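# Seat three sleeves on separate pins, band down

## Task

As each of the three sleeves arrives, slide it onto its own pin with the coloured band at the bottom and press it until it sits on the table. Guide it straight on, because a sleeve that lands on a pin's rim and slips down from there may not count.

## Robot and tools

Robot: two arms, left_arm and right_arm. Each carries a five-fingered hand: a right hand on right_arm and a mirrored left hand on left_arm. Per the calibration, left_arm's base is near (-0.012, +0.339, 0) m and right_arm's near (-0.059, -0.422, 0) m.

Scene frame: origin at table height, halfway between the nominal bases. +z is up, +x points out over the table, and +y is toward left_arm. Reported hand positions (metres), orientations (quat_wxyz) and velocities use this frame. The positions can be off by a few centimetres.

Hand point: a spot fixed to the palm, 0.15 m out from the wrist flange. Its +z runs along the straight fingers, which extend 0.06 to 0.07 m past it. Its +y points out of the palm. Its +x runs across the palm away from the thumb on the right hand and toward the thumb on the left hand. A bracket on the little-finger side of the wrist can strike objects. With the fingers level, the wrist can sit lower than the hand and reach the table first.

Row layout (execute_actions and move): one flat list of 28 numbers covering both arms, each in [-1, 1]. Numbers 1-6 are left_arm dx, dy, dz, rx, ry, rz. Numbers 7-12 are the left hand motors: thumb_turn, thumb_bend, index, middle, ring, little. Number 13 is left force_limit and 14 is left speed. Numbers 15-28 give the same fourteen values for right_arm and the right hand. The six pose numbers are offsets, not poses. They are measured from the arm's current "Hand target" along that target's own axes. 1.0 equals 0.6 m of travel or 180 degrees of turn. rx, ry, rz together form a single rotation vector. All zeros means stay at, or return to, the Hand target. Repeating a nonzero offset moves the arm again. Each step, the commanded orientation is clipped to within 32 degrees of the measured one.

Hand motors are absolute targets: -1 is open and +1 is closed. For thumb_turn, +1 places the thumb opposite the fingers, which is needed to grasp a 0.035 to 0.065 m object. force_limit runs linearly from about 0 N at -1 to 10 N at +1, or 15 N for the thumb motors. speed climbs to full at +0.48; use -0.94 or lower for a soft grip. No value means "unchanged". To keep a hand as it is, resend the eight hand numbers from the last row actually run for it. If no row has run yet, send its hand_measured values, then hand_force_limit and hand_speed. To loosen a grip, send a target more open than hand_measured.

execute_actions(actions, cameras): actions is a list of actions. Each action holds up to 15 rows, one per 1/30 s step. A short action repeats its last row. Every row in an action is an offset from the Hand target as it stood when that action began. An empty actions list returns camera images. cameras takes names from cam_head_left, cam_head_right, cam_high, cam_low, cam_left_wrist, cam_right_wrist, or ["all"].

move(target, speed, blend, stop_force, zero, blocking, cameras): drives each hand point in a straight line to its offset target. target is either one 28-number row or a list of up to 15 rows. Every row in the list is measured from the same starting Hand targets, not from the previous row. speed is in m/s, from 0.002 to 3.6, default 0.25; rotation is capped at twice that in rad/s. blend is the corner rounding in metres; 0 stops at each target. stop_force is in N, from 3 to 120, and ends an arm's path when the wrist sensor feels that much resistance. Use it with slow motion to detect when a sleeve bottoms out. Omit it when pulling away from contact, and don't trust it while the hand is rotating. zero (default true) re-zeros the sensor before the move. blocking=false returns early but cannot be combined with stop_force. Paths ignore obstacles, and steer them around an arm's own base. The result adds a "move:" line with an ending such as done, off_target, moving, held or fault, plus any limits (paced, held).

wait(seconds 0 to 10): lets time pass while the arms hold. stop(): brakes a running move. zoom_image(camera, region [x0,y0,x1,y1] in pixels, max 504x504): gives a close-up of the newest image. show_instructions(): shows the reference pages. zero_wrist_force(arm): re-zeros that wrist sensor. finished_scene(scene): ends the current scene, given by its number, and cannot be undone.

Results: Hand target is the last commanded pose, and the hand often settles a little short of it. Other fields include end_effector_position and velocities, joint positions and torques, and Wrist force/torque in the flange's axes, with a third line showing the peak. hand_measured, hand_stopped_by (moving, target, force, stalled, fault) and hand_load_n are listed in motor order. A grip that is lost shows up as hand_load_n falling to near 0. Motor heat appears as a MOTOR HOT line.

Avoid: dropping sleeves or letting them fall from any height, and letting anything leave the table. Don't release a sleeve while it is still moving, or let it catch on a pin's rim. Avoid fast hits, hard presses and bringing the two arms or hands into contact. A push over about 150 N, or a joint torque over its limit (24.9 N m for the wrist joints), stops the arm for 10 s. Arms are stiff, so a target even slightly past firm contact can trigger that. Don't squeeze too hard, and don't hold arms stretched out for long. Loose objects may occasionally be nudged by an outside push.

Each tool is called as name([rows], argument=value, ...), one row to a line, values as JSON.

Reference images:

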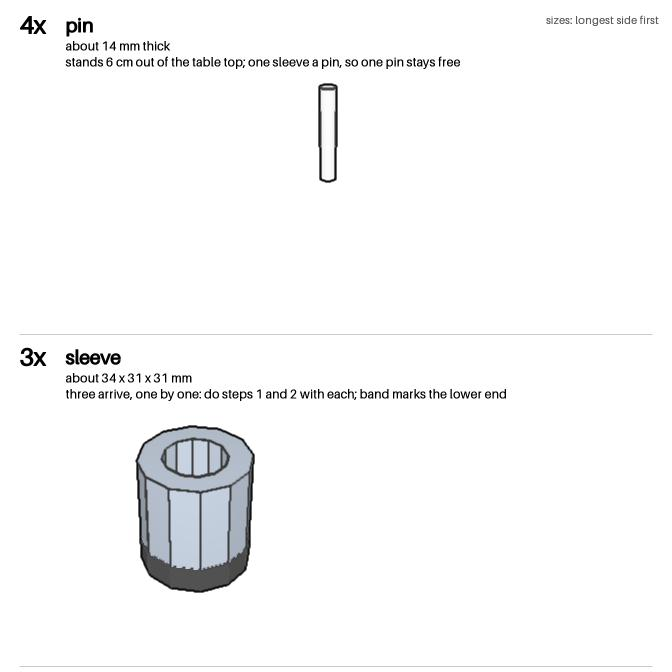

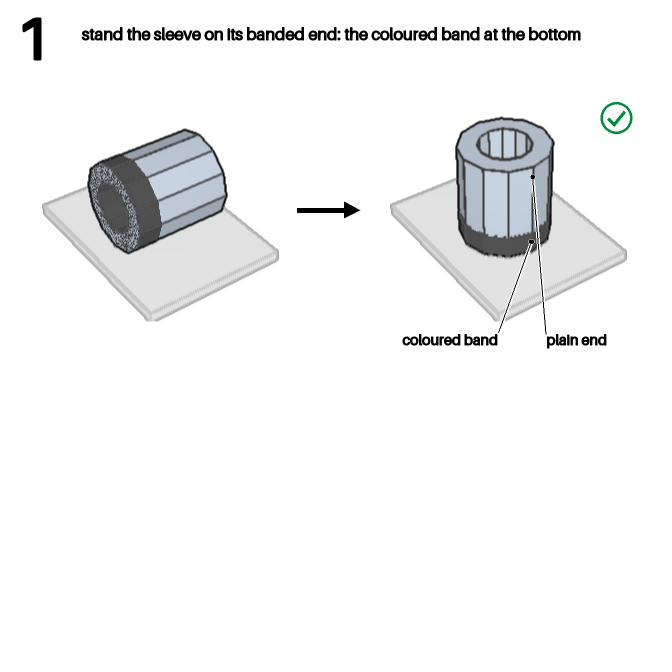

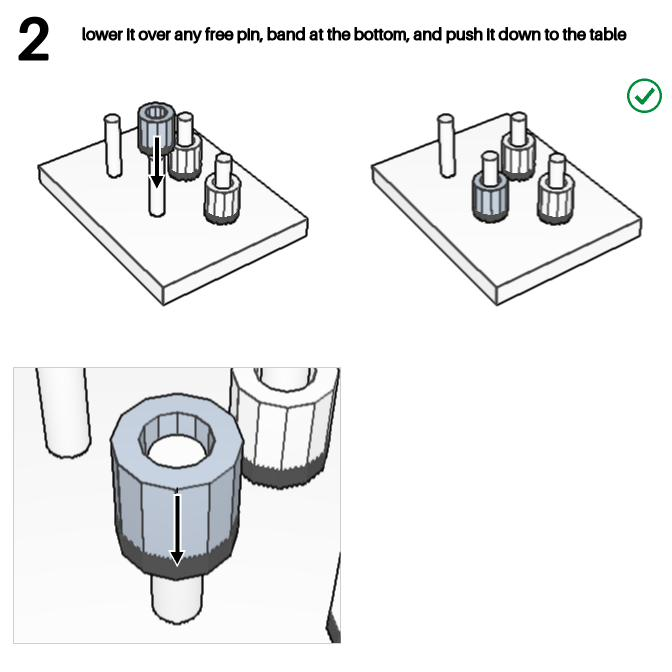

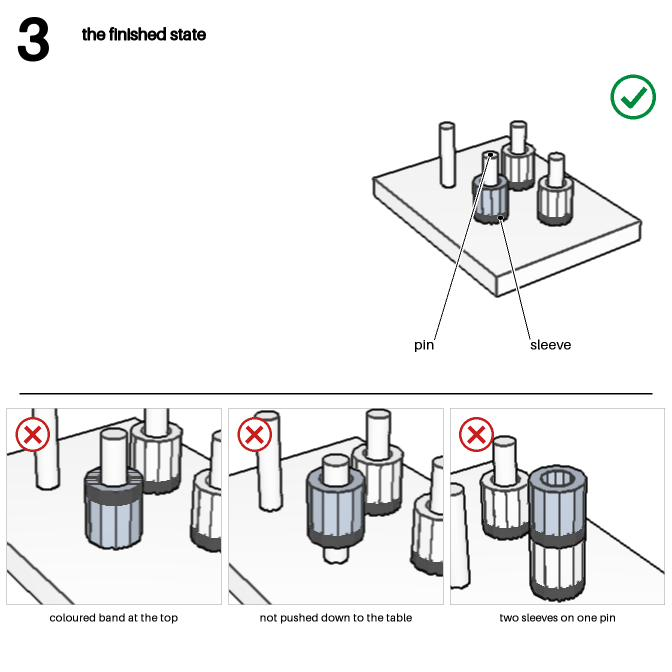

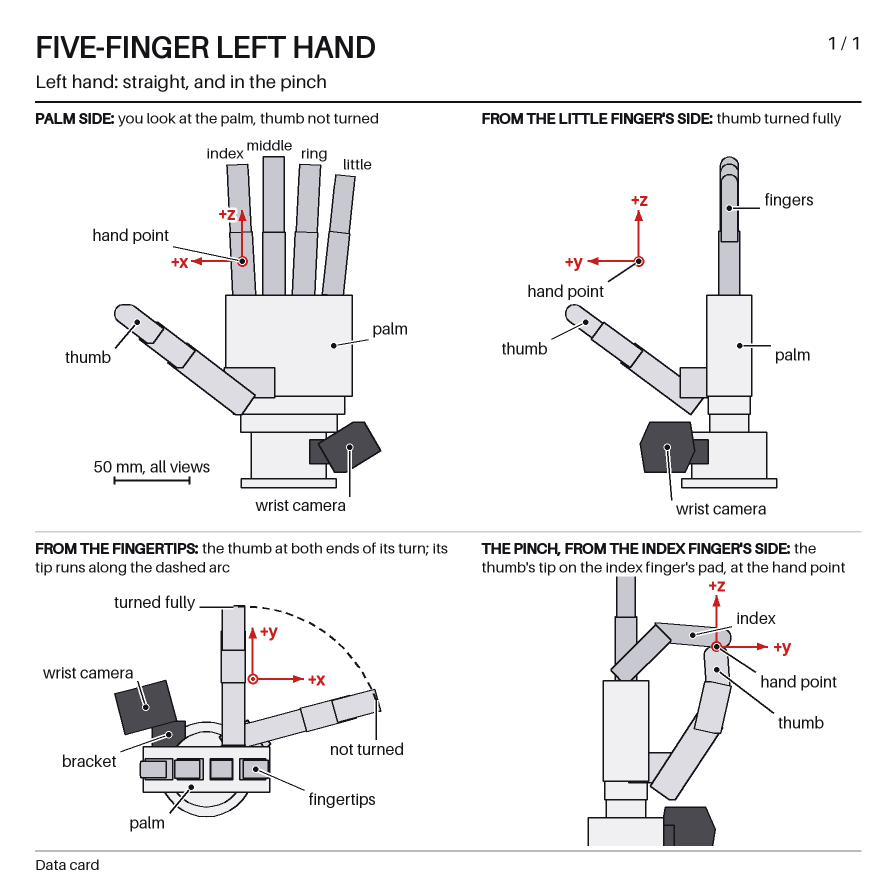

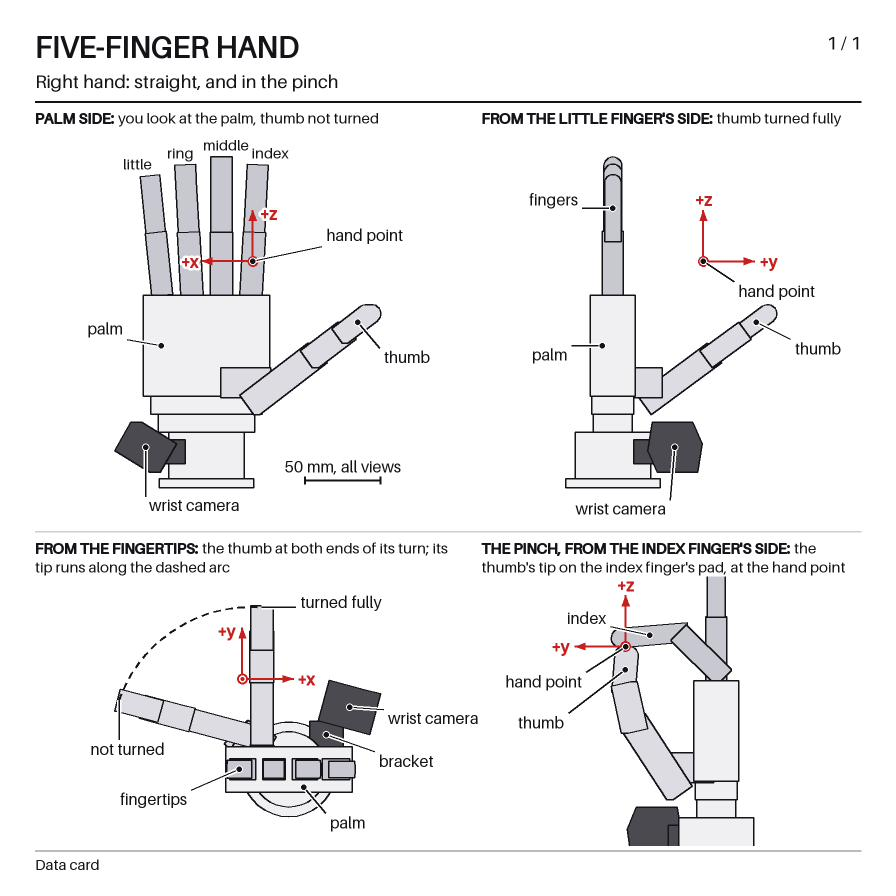

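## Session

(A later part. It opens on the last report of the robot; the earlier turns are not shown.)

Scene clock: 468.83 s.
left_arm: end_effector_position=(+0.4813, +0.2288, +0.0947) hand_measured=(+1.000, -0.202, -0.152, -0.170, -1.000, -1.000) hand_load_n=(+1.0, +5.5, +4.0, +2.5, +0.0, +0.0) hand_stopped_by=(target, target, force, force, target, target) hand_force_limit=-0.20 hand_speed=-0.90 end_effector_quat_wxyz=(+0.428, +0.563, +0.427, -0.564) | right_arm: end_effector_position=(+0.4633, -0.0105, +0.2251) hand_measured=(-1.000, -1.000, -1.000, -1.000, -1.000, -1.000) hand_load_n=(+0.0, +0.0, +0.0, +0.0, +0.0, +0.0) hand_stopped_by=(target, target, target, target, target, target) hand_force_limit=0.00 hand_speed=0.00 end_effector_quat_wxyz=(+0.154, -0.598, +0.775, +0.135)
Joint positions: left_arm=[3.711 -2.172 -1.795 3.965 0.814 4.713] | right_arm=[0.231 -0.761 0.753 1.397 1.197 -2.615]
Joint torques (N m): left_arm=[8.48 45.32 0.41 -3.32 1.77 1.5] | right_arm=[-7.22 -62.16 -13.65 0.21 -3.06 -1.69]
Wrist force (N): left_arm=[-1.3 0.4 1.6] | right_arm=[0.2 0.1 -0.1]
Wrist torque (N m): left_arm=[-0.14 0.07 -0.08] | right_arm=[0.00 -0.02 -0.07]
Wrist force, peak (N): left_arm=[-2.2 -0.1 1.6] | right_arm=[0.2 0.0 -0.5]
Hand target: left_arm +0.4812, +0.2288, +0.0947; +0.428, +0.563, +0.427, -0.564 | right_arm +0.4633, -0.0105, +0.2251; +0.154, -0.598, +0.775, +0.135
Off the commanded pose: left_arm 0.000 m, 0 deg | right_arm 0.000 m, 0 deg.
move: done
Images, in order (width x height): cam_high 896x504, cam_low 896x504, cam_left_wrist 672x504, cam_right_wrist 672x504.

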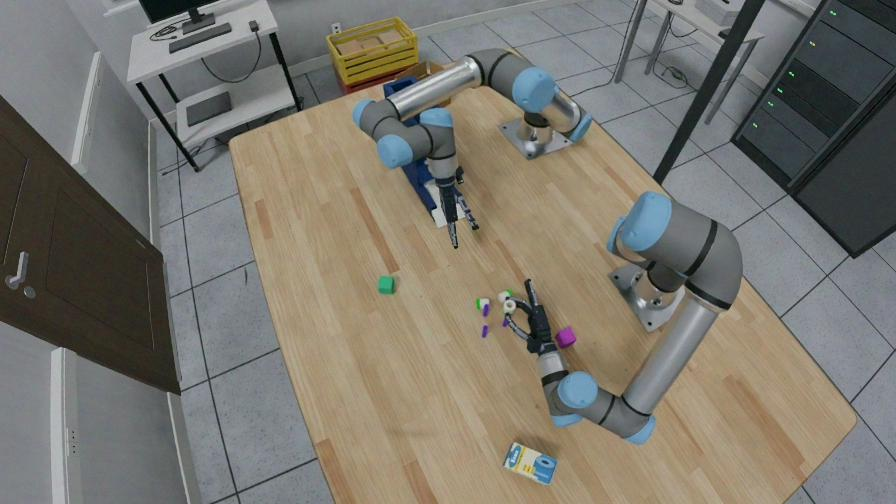

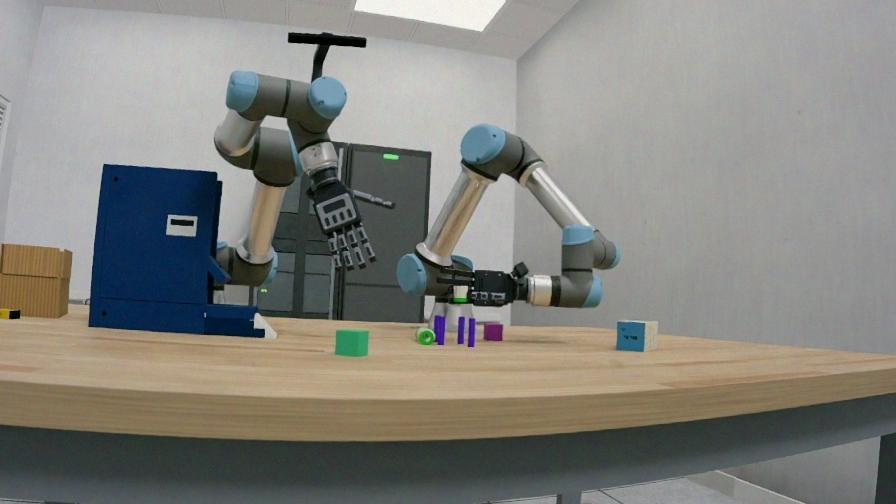

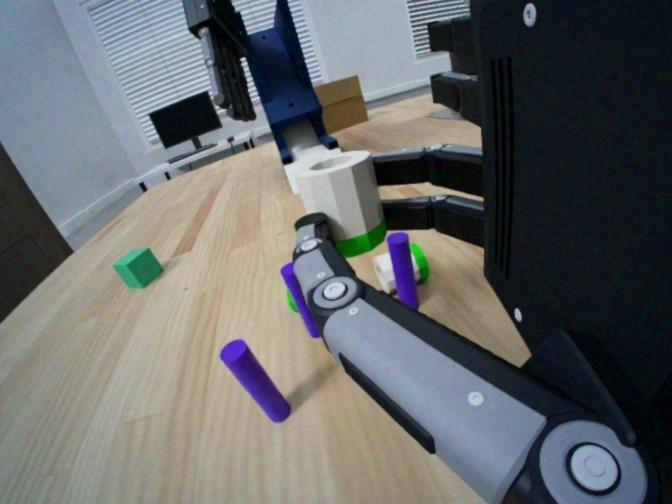

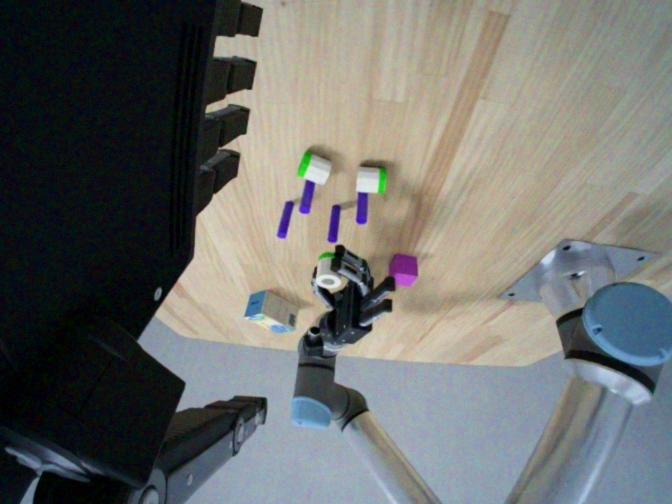

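move(target=[0.045,-0.0025,-0.006,0,-0.0114,-0.0072,1,-0.2,0.1,0.1,-1,-1,-0.2,-0.9,0,0,0,0,0,0,-1,-1,-1,-1,-1,-1,0,0], speed=0.05, cameras=["cam_low","cam_high","cam_left_wrist","cam_right_wrist"])

zoom_image(camera="cam_right_wrist", region=[310, 190, 360, 300])

zoom_image(camera="cam_low", region=[448, 295, 478, 335])

zoom_image(camera="cam_high", region=[490, 280, 530, 340])

zoom_image(camera="cam_left_wrist", region=[270, 130, 470, 330])

Scene clock: 484.80 s.
left_arm: end_effector_position=(+0.4808, +0.2328, +0.0676) hand_measured=(+1.000, -0.202, -0.152, -0.170, -1.000, -1.000) hand_load_n=(+1.0, +5.5, +4.0, +2.5, +0.0, +0.0) hand_stopped_by=(target, target, force, force, target, target) hand_force_limit=-0.20 hand_speed=-0.90 end_effector_quat_wxyz=(+0.429, +0.548, +0.426, -0.578) end_effector_velocity=(+0.000, +0.000, +0.002) end_effector_angular_velocity=(+0.002, -0.004, -0.001) | right_arm: end_effector_position=(+0.4633, -0.0105, +0.2251) hand_measured=(-1.000, -1.000, -1.000, -1.000, -1.000, -1.000) hand_load_n=(+0.0, +0.0, +0.0, +0.0, +0.0, +0.0) hand_stopped_by=(target, target, target, target, target, target) hand_force_limit=0.00 hand_speed=0.00 end_effector_quat_wxyz=(+0.154, -0.598, +0.775, +0.135)
Joint positions: left_arm=[3.719 -2.245 -1.784 3.979 0.822 4.724] | right_arm=[0.231 -0.761 0.753 1.397 1.197 -2.615]
Joint velocities: left_arm=[0 0.005 -0.001 0 0 0.001] | right_arm=[within noise]
Joint torques (N m): left_arm=[-3.01 52.19 9.04 -2.39 -0.44 -0.95] | right_arm=[-7.44 -62.09 -14.54 0.11 -3.08 -1.64]
Wrist force (N): left_arm=[-1.4 0.0 1.8] | right_arm=[0.2 0.2 -0.1]
Wrist torque (N m): left_arm=[-0.24 0.15 -0.15] | right_arm=[0.04 -0.02 -0.07]
Wrist force, peak (N): left_arm=[-2.2 0.3 1.8] | right_arm=[0.0 -0.1 -0.6]
Hand target: left_arm +0.4807, +0.2327, +0.0677; +0.429, +0.548, +0.426, -0.578 | right_arm +0.4633, -0.0105, +0.2251; +0.154, -0.598, +0.775, +0.135
Off the commanded pose: left_arm 0.000 m, 0 deg | right_arm 0.000 m, 0 deg.
move: done
Images, in order (width x height): cam_high 896x504, cam_low 896x504, cam_left_wrist 672x504, cam_right_wrist 672x504.

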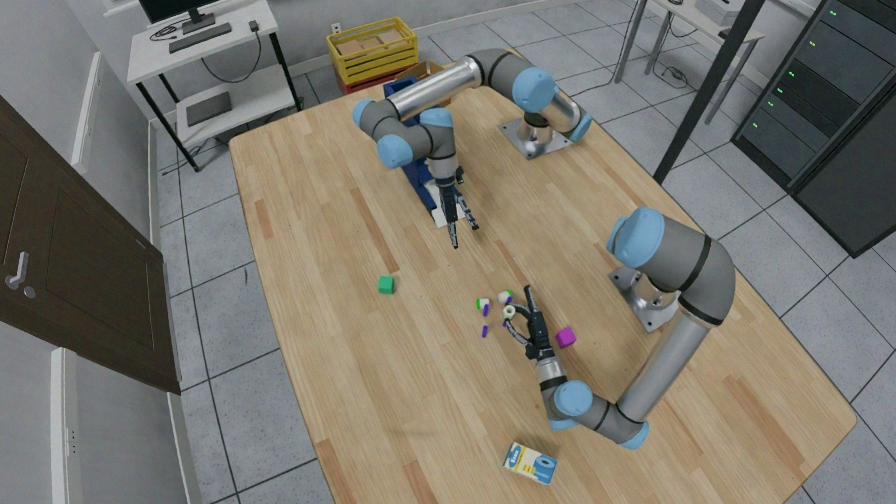

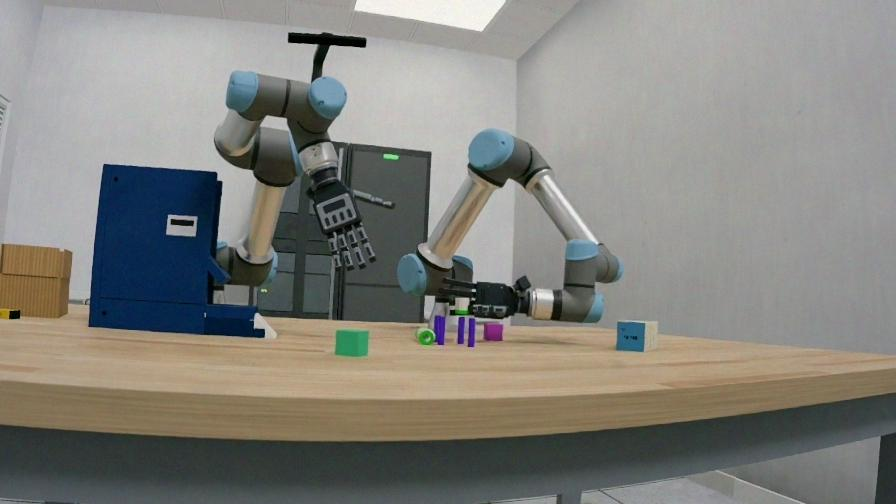

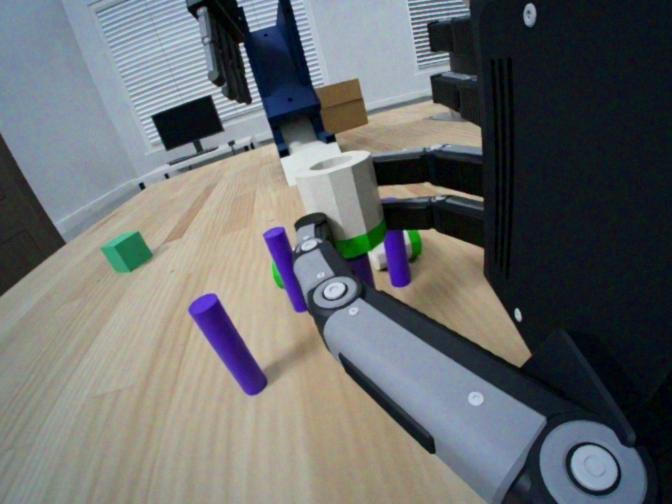

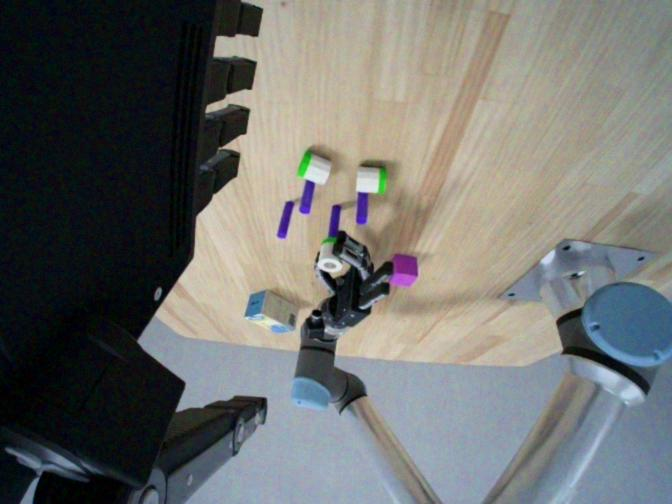

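Scaled by 4.582 from the camera's 672x504 image, which has a finer 960x720 frame.

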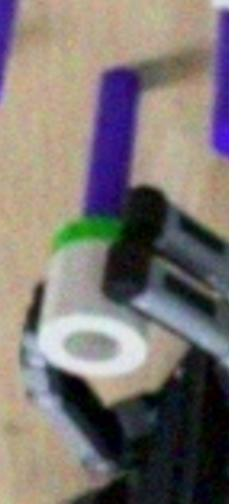

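Scaled by 12.600 from the camera's 896x504 image, which has a finer 1280x720 frame.

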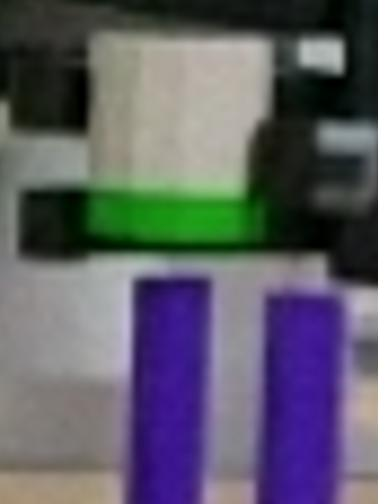

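Scaled by 8.400 from the camera's 896x504 image, which has a finer 1280x720 frame.

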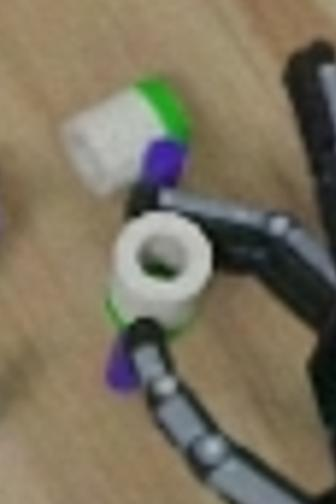

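Scaled by 2.520 from the camera's 672x504 image, which has a finer 960x720 frame.

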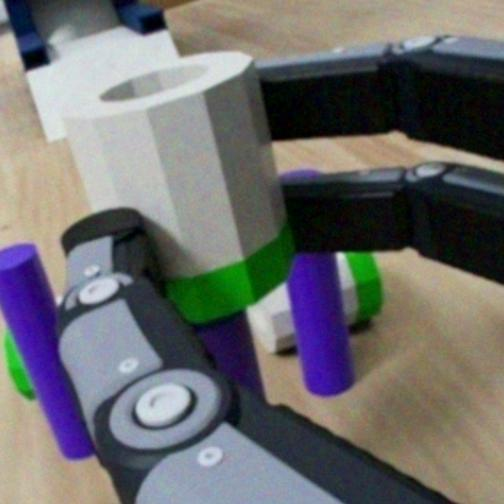

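zoom_image(camera="cam_right_wrist", region=[314, 200, 349, 240])

zoom_image(camera="cam_right_wrist", region=[314, 235, 349, 275])

Scaled by 12.600 from the camera's 672x504 image, which has a finer 960x720 frame.

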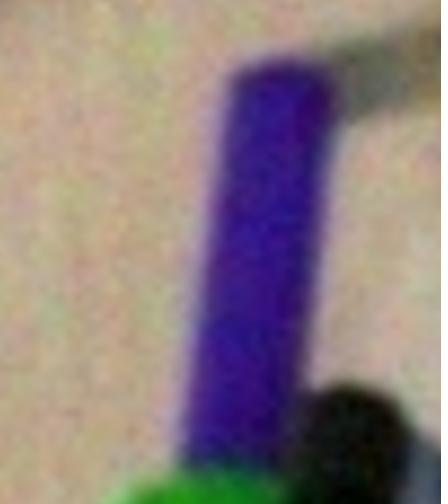

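Scaled by 12.600 from the camera's 672x504 image, which has a finer 960x720 frame.

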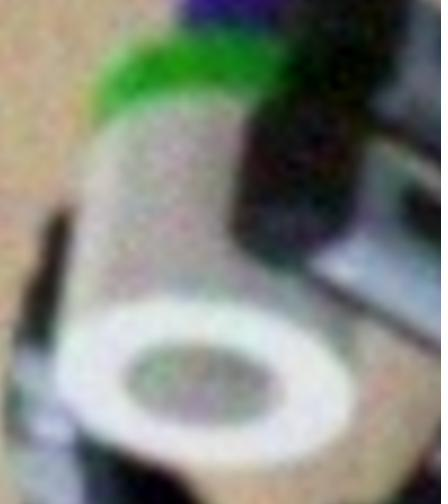

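move([
  [0,0.0011,0,0,0,0,1,-0.2,0.1,0.1,-1,-1,-0.2,-0.9,0,0,0,0,0,0,-1,-1,-1,-1,-1,-1,0,0],
  [0.0233,0.0017,-0.0007,0,0,0,1,-0.2,0.1,0.1,-1,-1,-0.2,-0.9,0,0,0,0,0,0,-1,-1,-1,-1,-1,-1,0,0],
], speed=0.02, stop_force=4, cameras=["cam_low","cam_high","cam_left_wrist","cam_right_wrist"])

zoom_image(camera="cam_right_wrist", region=[314, 205, 349, 255])

zoom_image(camera="cam_low", region=[448, 295, 478, 335])

Scene clock: 505.70 s.
left_arm: end_effector_position=(+0.4814, +0.2324, +0.0537) hand_measured=(+1.000, -0.202, -0.152, -0.170, -1.000, -1.000) hand_load_n=(+1.0, +5.0, +4.0, +2.5, +0.0, +0.0) hand_stopped_by=(target, target, force, force, target, target) hand_force_limit=-0.20 hand_speed=-0.90 end_effector_quat_wxyz=(+0.429, +0.548, +0.426, -0.578) | right_arm: end_effector_position=(+0.4633, -0.0105, +0.2251) hand_measured=(-1.000, -1.000, -1.000, -1.000, -1.000, -1.000) hand_load_n=(+0.0, +0.0, +0.0, +0.0, +0.0, +0.0) hand_stopped_by=(target, target, target, target, target, target) hand_force_limit=0.00 hand_speed=0.00 end_effector_quat_wxyz=(+0.154, -0.598, +0.775, +0.135)
Joint positions: left_arm=[3.718 -2.273 -1.784 4.006 0.82 4.724] | right_arm=[0.231 -0.761 0.753 1.397 1.197 -2.615]
Joint torques (N m): left_arm=[-8.28 52.8 4.66 -4.37 -1.67 1.31] | right_arm=[-6.92 -61.97 -14.83 0.23 -3.05 -1.76]
Wrist force (N): left_arm=[-1.1 0.0 1.7] | right_arm=[-0.1 0.0 -0.2]
Wrist torque (N m): left_arm=[-0.22 0.06 -0.12] | right_arm=[0.00 0.02 -0.08]
Wrist force, peak (N): left_arm=[-1.6 0.1 2.0] | right_arm=[0.2 -0.1 -0.7]
Hand target: left_arm +0.4814, +0.2324, +0.0537; +0.429, +0.548, +0.426, -0.578 | right_arm +0.4633, -0.0105, +0.2251; +0.154, -0.598, +0.775, +0.135
Off the commanded pose: left_arm 0.000 m, 0 deg | right_arm 0.000 m, 0 deg.
move: done
Images, in order (width x height): cam_high 896x504, cam_low 896x504, cam_left_wrist 672x504, cam_right_wrist 672x504.

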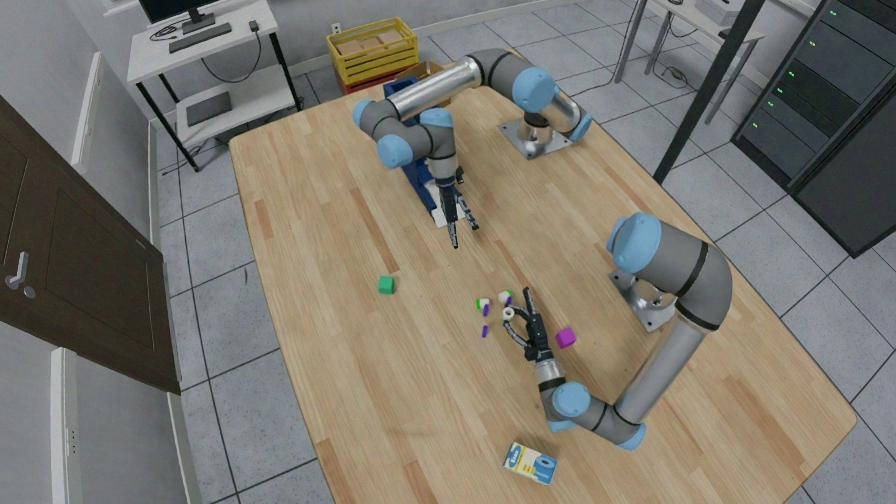

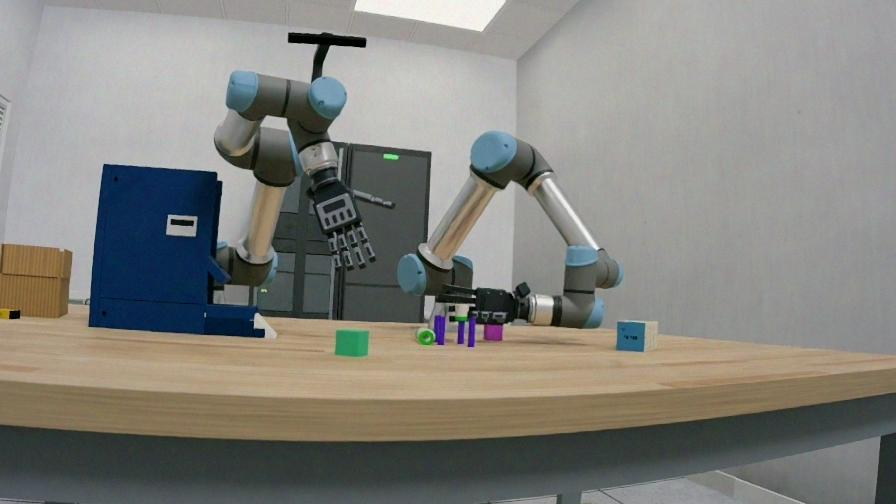

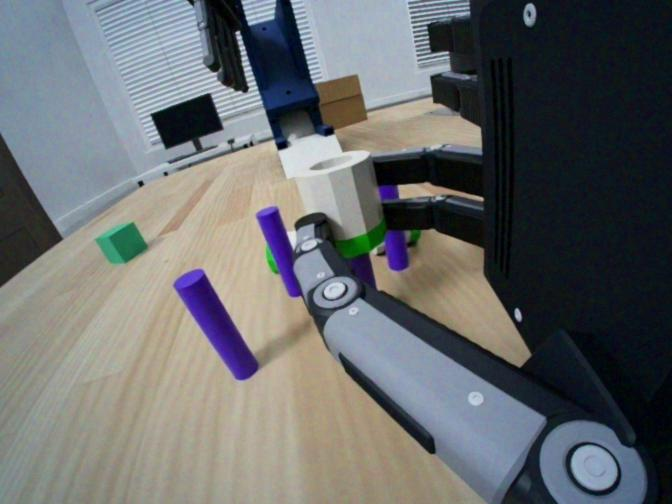

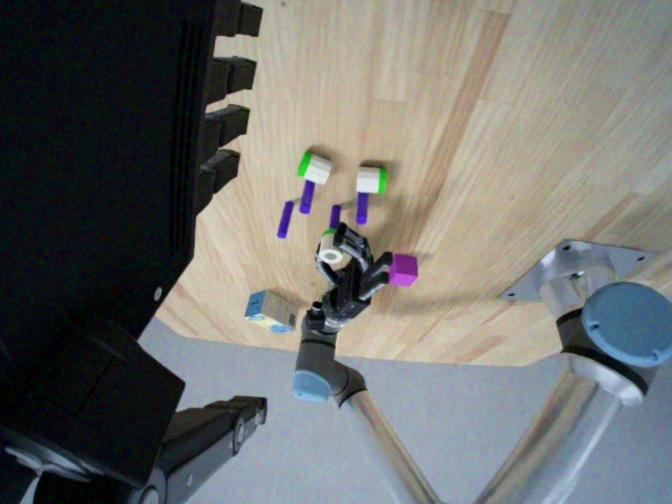

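Scaled by 10.080 from the camera's 672x504 image, which has a finer 960x720 frame.

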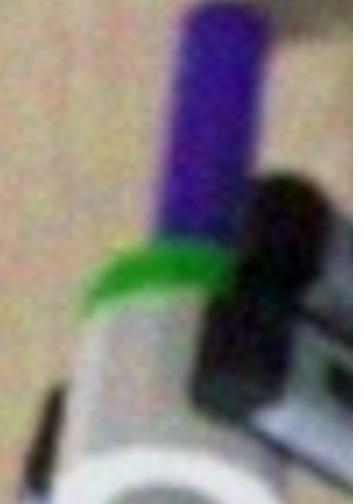

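Scaled by 12.600 from the camera's 896x504 image, which has a finer 1280x720 frame.

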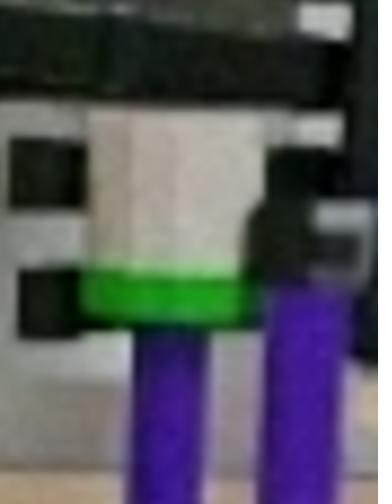

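move(target=[0.0233,0.0006,-0.0007,0,0,0,1,-0.2,0.1,0.1,-1,-1,-0.2,-0.9,0,0,0,0,0,0,-1,-1,-1,-1,-1,-1,0,0], speed=0.03, stop_force=4, cameras=["cam_low","cam_head_right","cam_left_wrist","cam_right_wrist"])

zoom_image(camera="cam_low", region=[430, 280, 630, 370])

zoom_image(camera="cam_right_wrist", region=[280, 190, 380, 310])

Scene clock: 510.30 s.
left_arm: end_effector_position=(+0.4814, +0.2323, +0.0397) hand_measured=(+1.000, -0.202, -0.152, -0.170, -1.000, -1.000) hand_load_n=(+1.0, +5.0, +4.0, +2.5, +0.0, +0.0) hand_stopped_by=(target, target, force, force, target, target) hand_force_limit=-0.20 hand_speed=-0.90 end_effector_quat_wxyz=(+0.429, +0.548, +0.426, -0.578) | right_arm: end_effector_position=(+0.4633, -0.0105, +0.2251) hand_measured=(-1.000, -1.000, -1.000, -1.000, -1.000, -1.000) hand_load_n=(-0.5, +0.0, +0.0, +0.0, +0.0, +0.0) hand_stopped_by=(target, target, target, target, target, target) hand_force_limit=0.00 hand_speed=0.00 end_effector_quat_wxyz=(+0.154, -0.598, +0.775, +0.135)
Joint positions: left_arm=[3.718 -2.3 -1.785 4.034 0.82 4.724] | right_arm=[0.231 -0.761 0.753 1.397 1.197 -2.615]
Joint torques (N m): left_arm=[-7.41 53.45 0.81 -4.16 -1.19 1.42] | right_arm=[-6.67 -62.02 -15.24 0.17 -3.12 -1.8]
Wrist force (N): left_arm=[-1.0 0.2 1.6] | right_arm=[0.0 0.1 -0.1]
Wrist torque (N m): left_arm=[-0.18 0.04 -0.12] | right_arm=[0.00 0.00 -0.07]
Wrist force, peak (N): left_arm=[-1.3 0.3 2.1] | right_arm=[0.1 -0.4 -0.4]
Hand target: left_arm +0.4814, +0.2323, +0.0397; +0.429, +0.548, +0.426, -0.578 | right_arm +0.4633, -0.0105, +0.2251; +0.154, -0.598, +0.775, +0.135
Off the commanded pose: left_arm 0.000 m, 0 deg | right_arm 0.000 m, 0 deg.
move: done
Images, in order (width x height): cam_head_right 896x504, cam_low 896x504, cam_left_wrist 672x504, cam_right_wrist 672x504.

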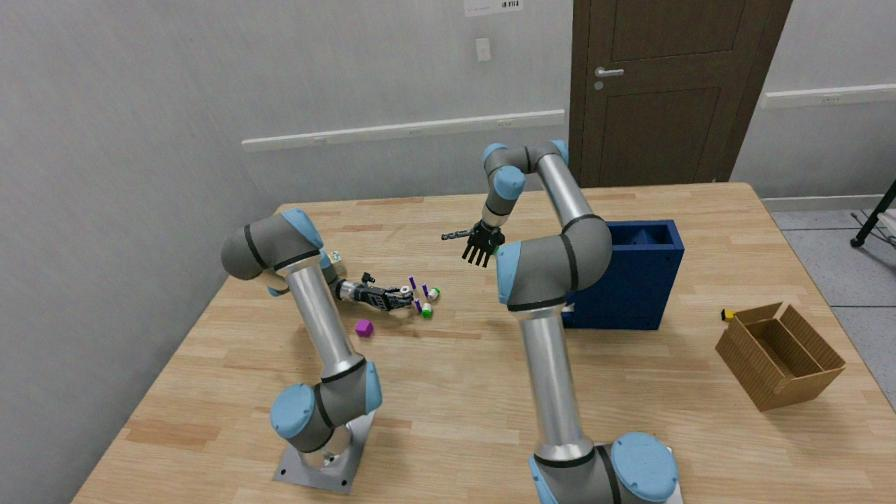

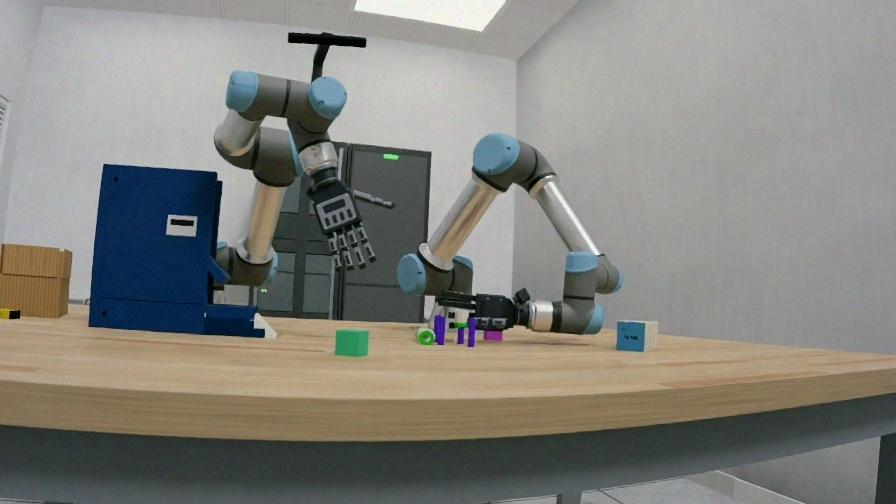

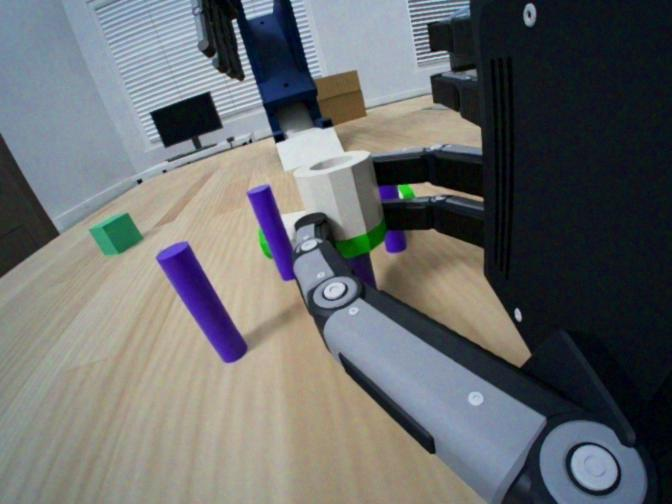

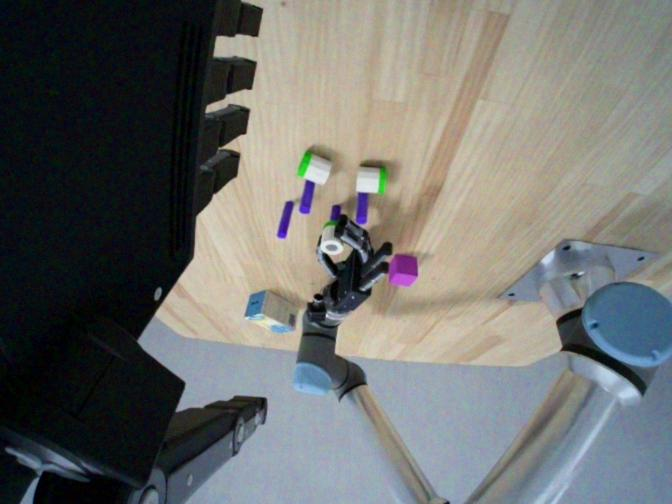

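Scaled by 2.520 from the camera's 896x504 image, which has a finer 1280x720 frame.

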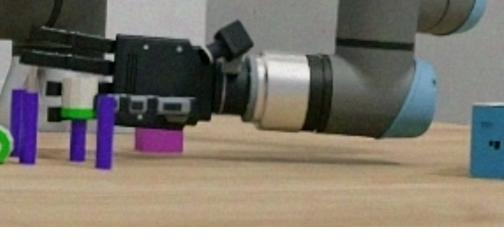

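Scaled by 4.200 from the camera's 672x504 image, which has a finer 960x720 frame.

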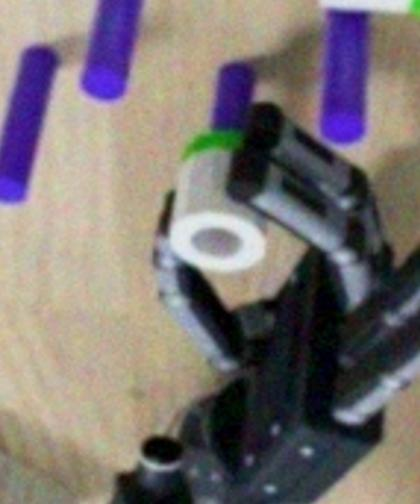

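move(target=[0.02,0.0005,-0.0006,0,0,0,1,-0.2,0.1,0.1,-1,-1,-0.2,-0.9,0,0,0,0,0,0,-1,-1,-1,-1,-1,-1,0,0], speed=0.03, stop_force=4, cameras=["cam_low","cam_head_right","cam_right_wrist"])

zoom_image(camera="cam_low", region=[430, 280, 630, 370])

zoom_image(camera="cam_right_wrist", region=[280, 190, 380, 310])

Scene clock: 517.47 s.
left_arm: end_effector_position=(+0.4814, +0.2322, +0.0277) hand_measured=(+1.000, -0.202, -0.152, -0.170, -1.000, -1.000) hand_load_n=(+0.5, +5.0, +3.5, +2.5, +0.0, +0.0) hand_stopped_by=(target, target, force, force, target, target) hand_force_limit=-0.20 hand_speed=-0.90 end_effector_quat_wxyz=(+0.429, +0.548, +0.426, -0.578) | right_arm: end_effector_position=(+0.4633, -0.0105, +0.2251) hand_measured=(-1.000, -1.000, -1.000, -1.000, -1.000, -1.000) hand_load_n=(+0.0, +0.0, +0.0, +0.0, +0.0, +0.0) hand_stopped_by=(target, target, target, target, target, target) hand_force_limit=0.00 hand_speed=0.00 end_effector_quat_wxyz=(+0.154, -0.598, +0.775, +0.135)
Joint positions: left_arm=[3.717 -2.323 -1.784 4.057 0.82 4.724] | right_arm=[0.231 -0.761 0.753 1.397 1.197 -2.615]
Joint torques (N m): left_arm=[-8.11 53.94 23.43 -4.33 -1.66 1.8] | right_arm=[-6.82 -61.93 -15.44 0.2 -3.08 -1.67]
Wrist force (N): left_arm=[-1.1 0.1 1.7] | right_arm=[-0.1 0.1 0.0]
Wrist torque (N m): left_arm=[-0.20 0.08 -0.12] | right_arm=[0.01 0.03 -0.09]
Wrist force, peak (N): left_arm=[-1.4 0.1 2.0] | right_arm=[0.1 -0.2 -0.6]
Hand target: left_arm +0.4814, +0.2322, +0.0277; +0.429, +0.548, +0.426, -0.578 | right_arm +0.4633, -0.0105, +0.2251; +0.154, -0.598, +0.775, +0.135
Off the commanded pose: left_arm 0.000 m, 0 deg | right_arm 0.000 m, 0 deg.
move: done
Images, in order (width x height): cam_head_right 896x504, cam_low 896x504, cam_right_wrist 672x504.

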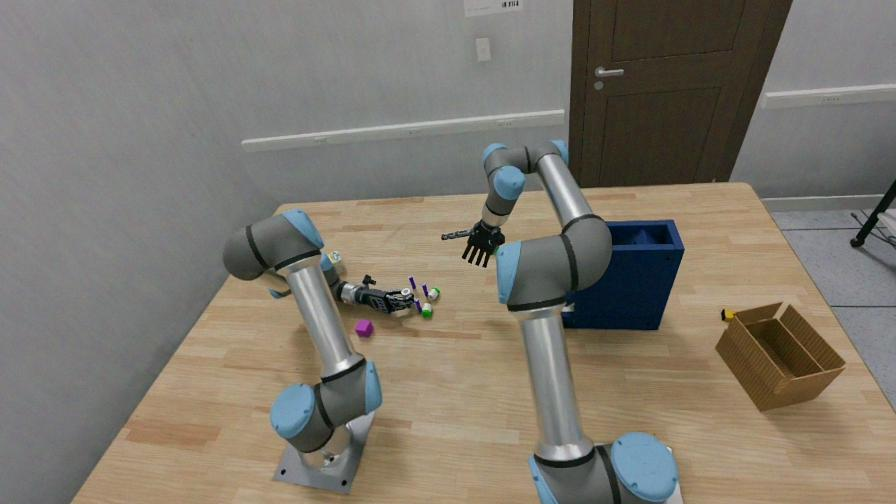

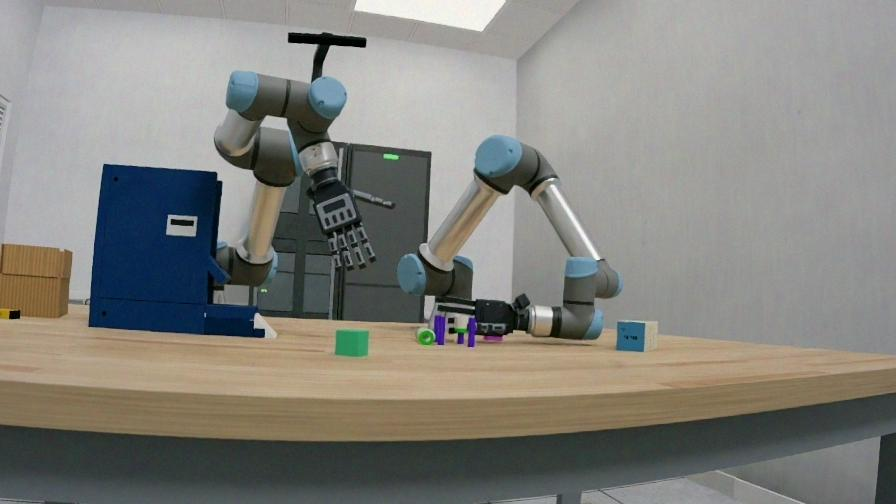

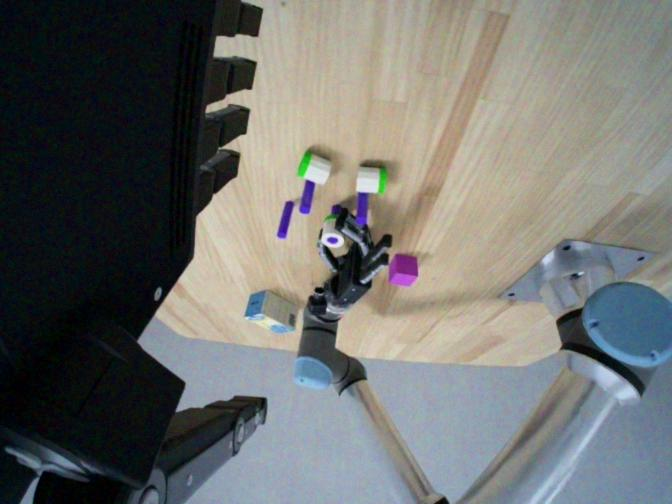

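Scaled by 2.520 from the camera's 896x504 image, which has a finer 1280x720 frame.

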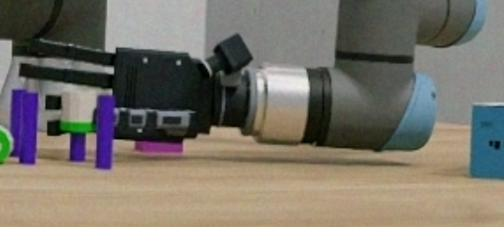

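Scaled by 4.200 from the camera's 672x504 image, which has a finer 960x720 frame.

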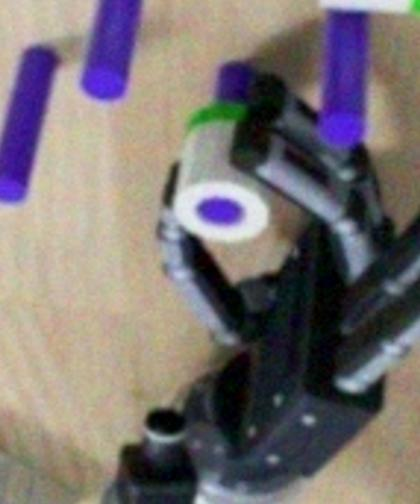

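move(target=[0,0,0,0,0,0,1,-0.2,-0.3,-0.3,-1,-1,-0.2,-0.95,0,0,0,0,0,0,-1,-1,-1,-1,-1,-1,0,0], cameras=["cam_low","cam_right_wrist"])

zoom_image(camera="cam_low", region=[430, 280, 530, 360])

zoom_image(camera="cam_right_wrist", region=[280, 190, 380, 310])

Scene clock: 521.13 s.
left_arm: end_effector_position=(+0.4814, +0.2322, +0.0277) hand_measured=(+1.000, -0.200, -0.300, -0.300, -1.000, -1.000) hand_load_n=(+0.5, +0.5, +0.0, +0.0, +0.0, +0.0) hand_stopped_by=(target, target, target, target, target, target) hand_force_limit=-0.20 hand_speed=-0.95 end_effector_quat_wxyz=(+0.429, +0.548, +0.426, -0.578) | right_arm: end_effector_position=(+0.4633, -0.0105, +0.2251) hand_measured=(-1.000, -1.000, -1.000, -1.000, -1.000, -1.000) hand_load_n=(+0.0, +0.0, +0.0, +0.0, +0.0, +0.0) hand_stopped_by=(target, target, target, target, target, target) hand_force_limit=0.00 hand_speed=0.00 end_effector_quat_wxyz=(+0.154, -0.598, +0.775, +0.135)
Joint positions: left_arm=[3.717 -2.323 -1.784 4.057 0.82 4.724] | right_arm=[0.231 -0.761 0.753 1.397 1.197 -2.615]
Joint torques (N m): left_arm=[-8.21 53.52 20.49 -4.2 -1.39 1.53] | right_arm=[-6.64 -61.53 -15.45 0.19 -3.08 -1.77]
Wrist force (N): left_arm=[-1.3 0.5 1.0] | right_arm=[0.0 0.2 -0.6]
Wrist torque (N m): left_arm=[-0.21 0.06 -0.12] | right_arm=[0.05 0.02 -0.07]
Wrist force, peak (N): left_arm=[-1.4 0.0 1.9] | right_arm=[0.0 0.2 -0.6]
Hand target: left_arm +0.4814, +0.2322, +0.0277; +0.429, +0.548, +0.426, -0.578 | right_arm +0.4633, -0.0105, +0.2251; +0.154, -0.598, +0.775, +0.135
Off the commanded pose: left_arm 0.000 m, 0 deg | right_arm 0.000 m, 0 deg.
move: done
Images, in order (width x height): cam_low 896x504, cam_right_wrist 672x504.

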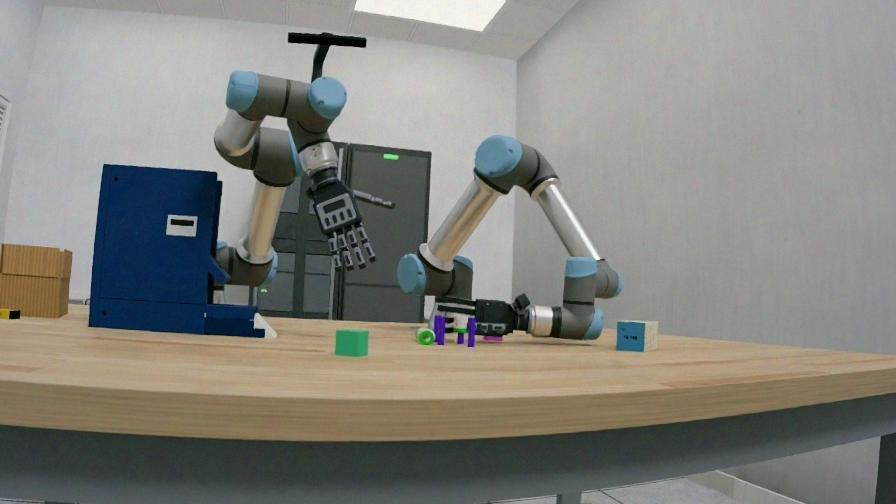

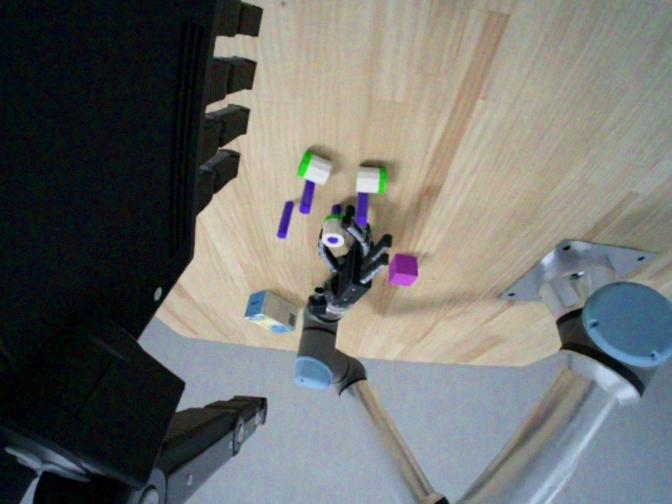

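Scaled by 5.040 from the camera's 896x504 image, which has a finer 1280x720 frame.

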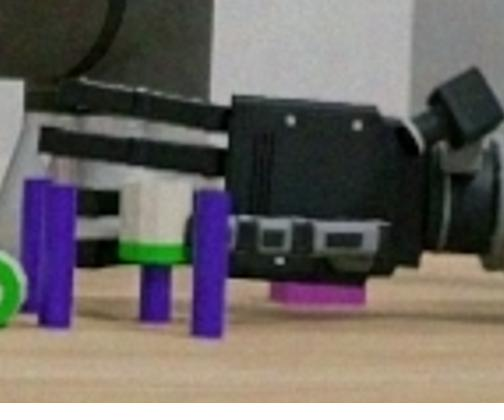

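Scaled by 4.200 from the camera's 672x504 image, which has a finer 960x720 frame.

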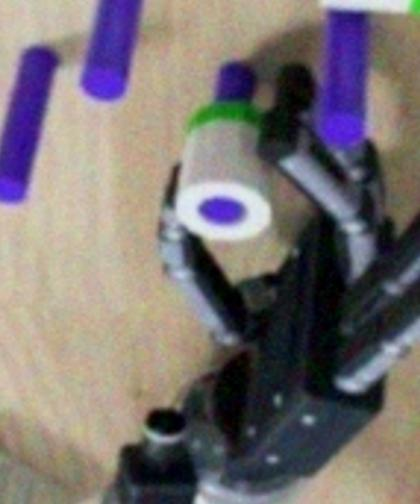

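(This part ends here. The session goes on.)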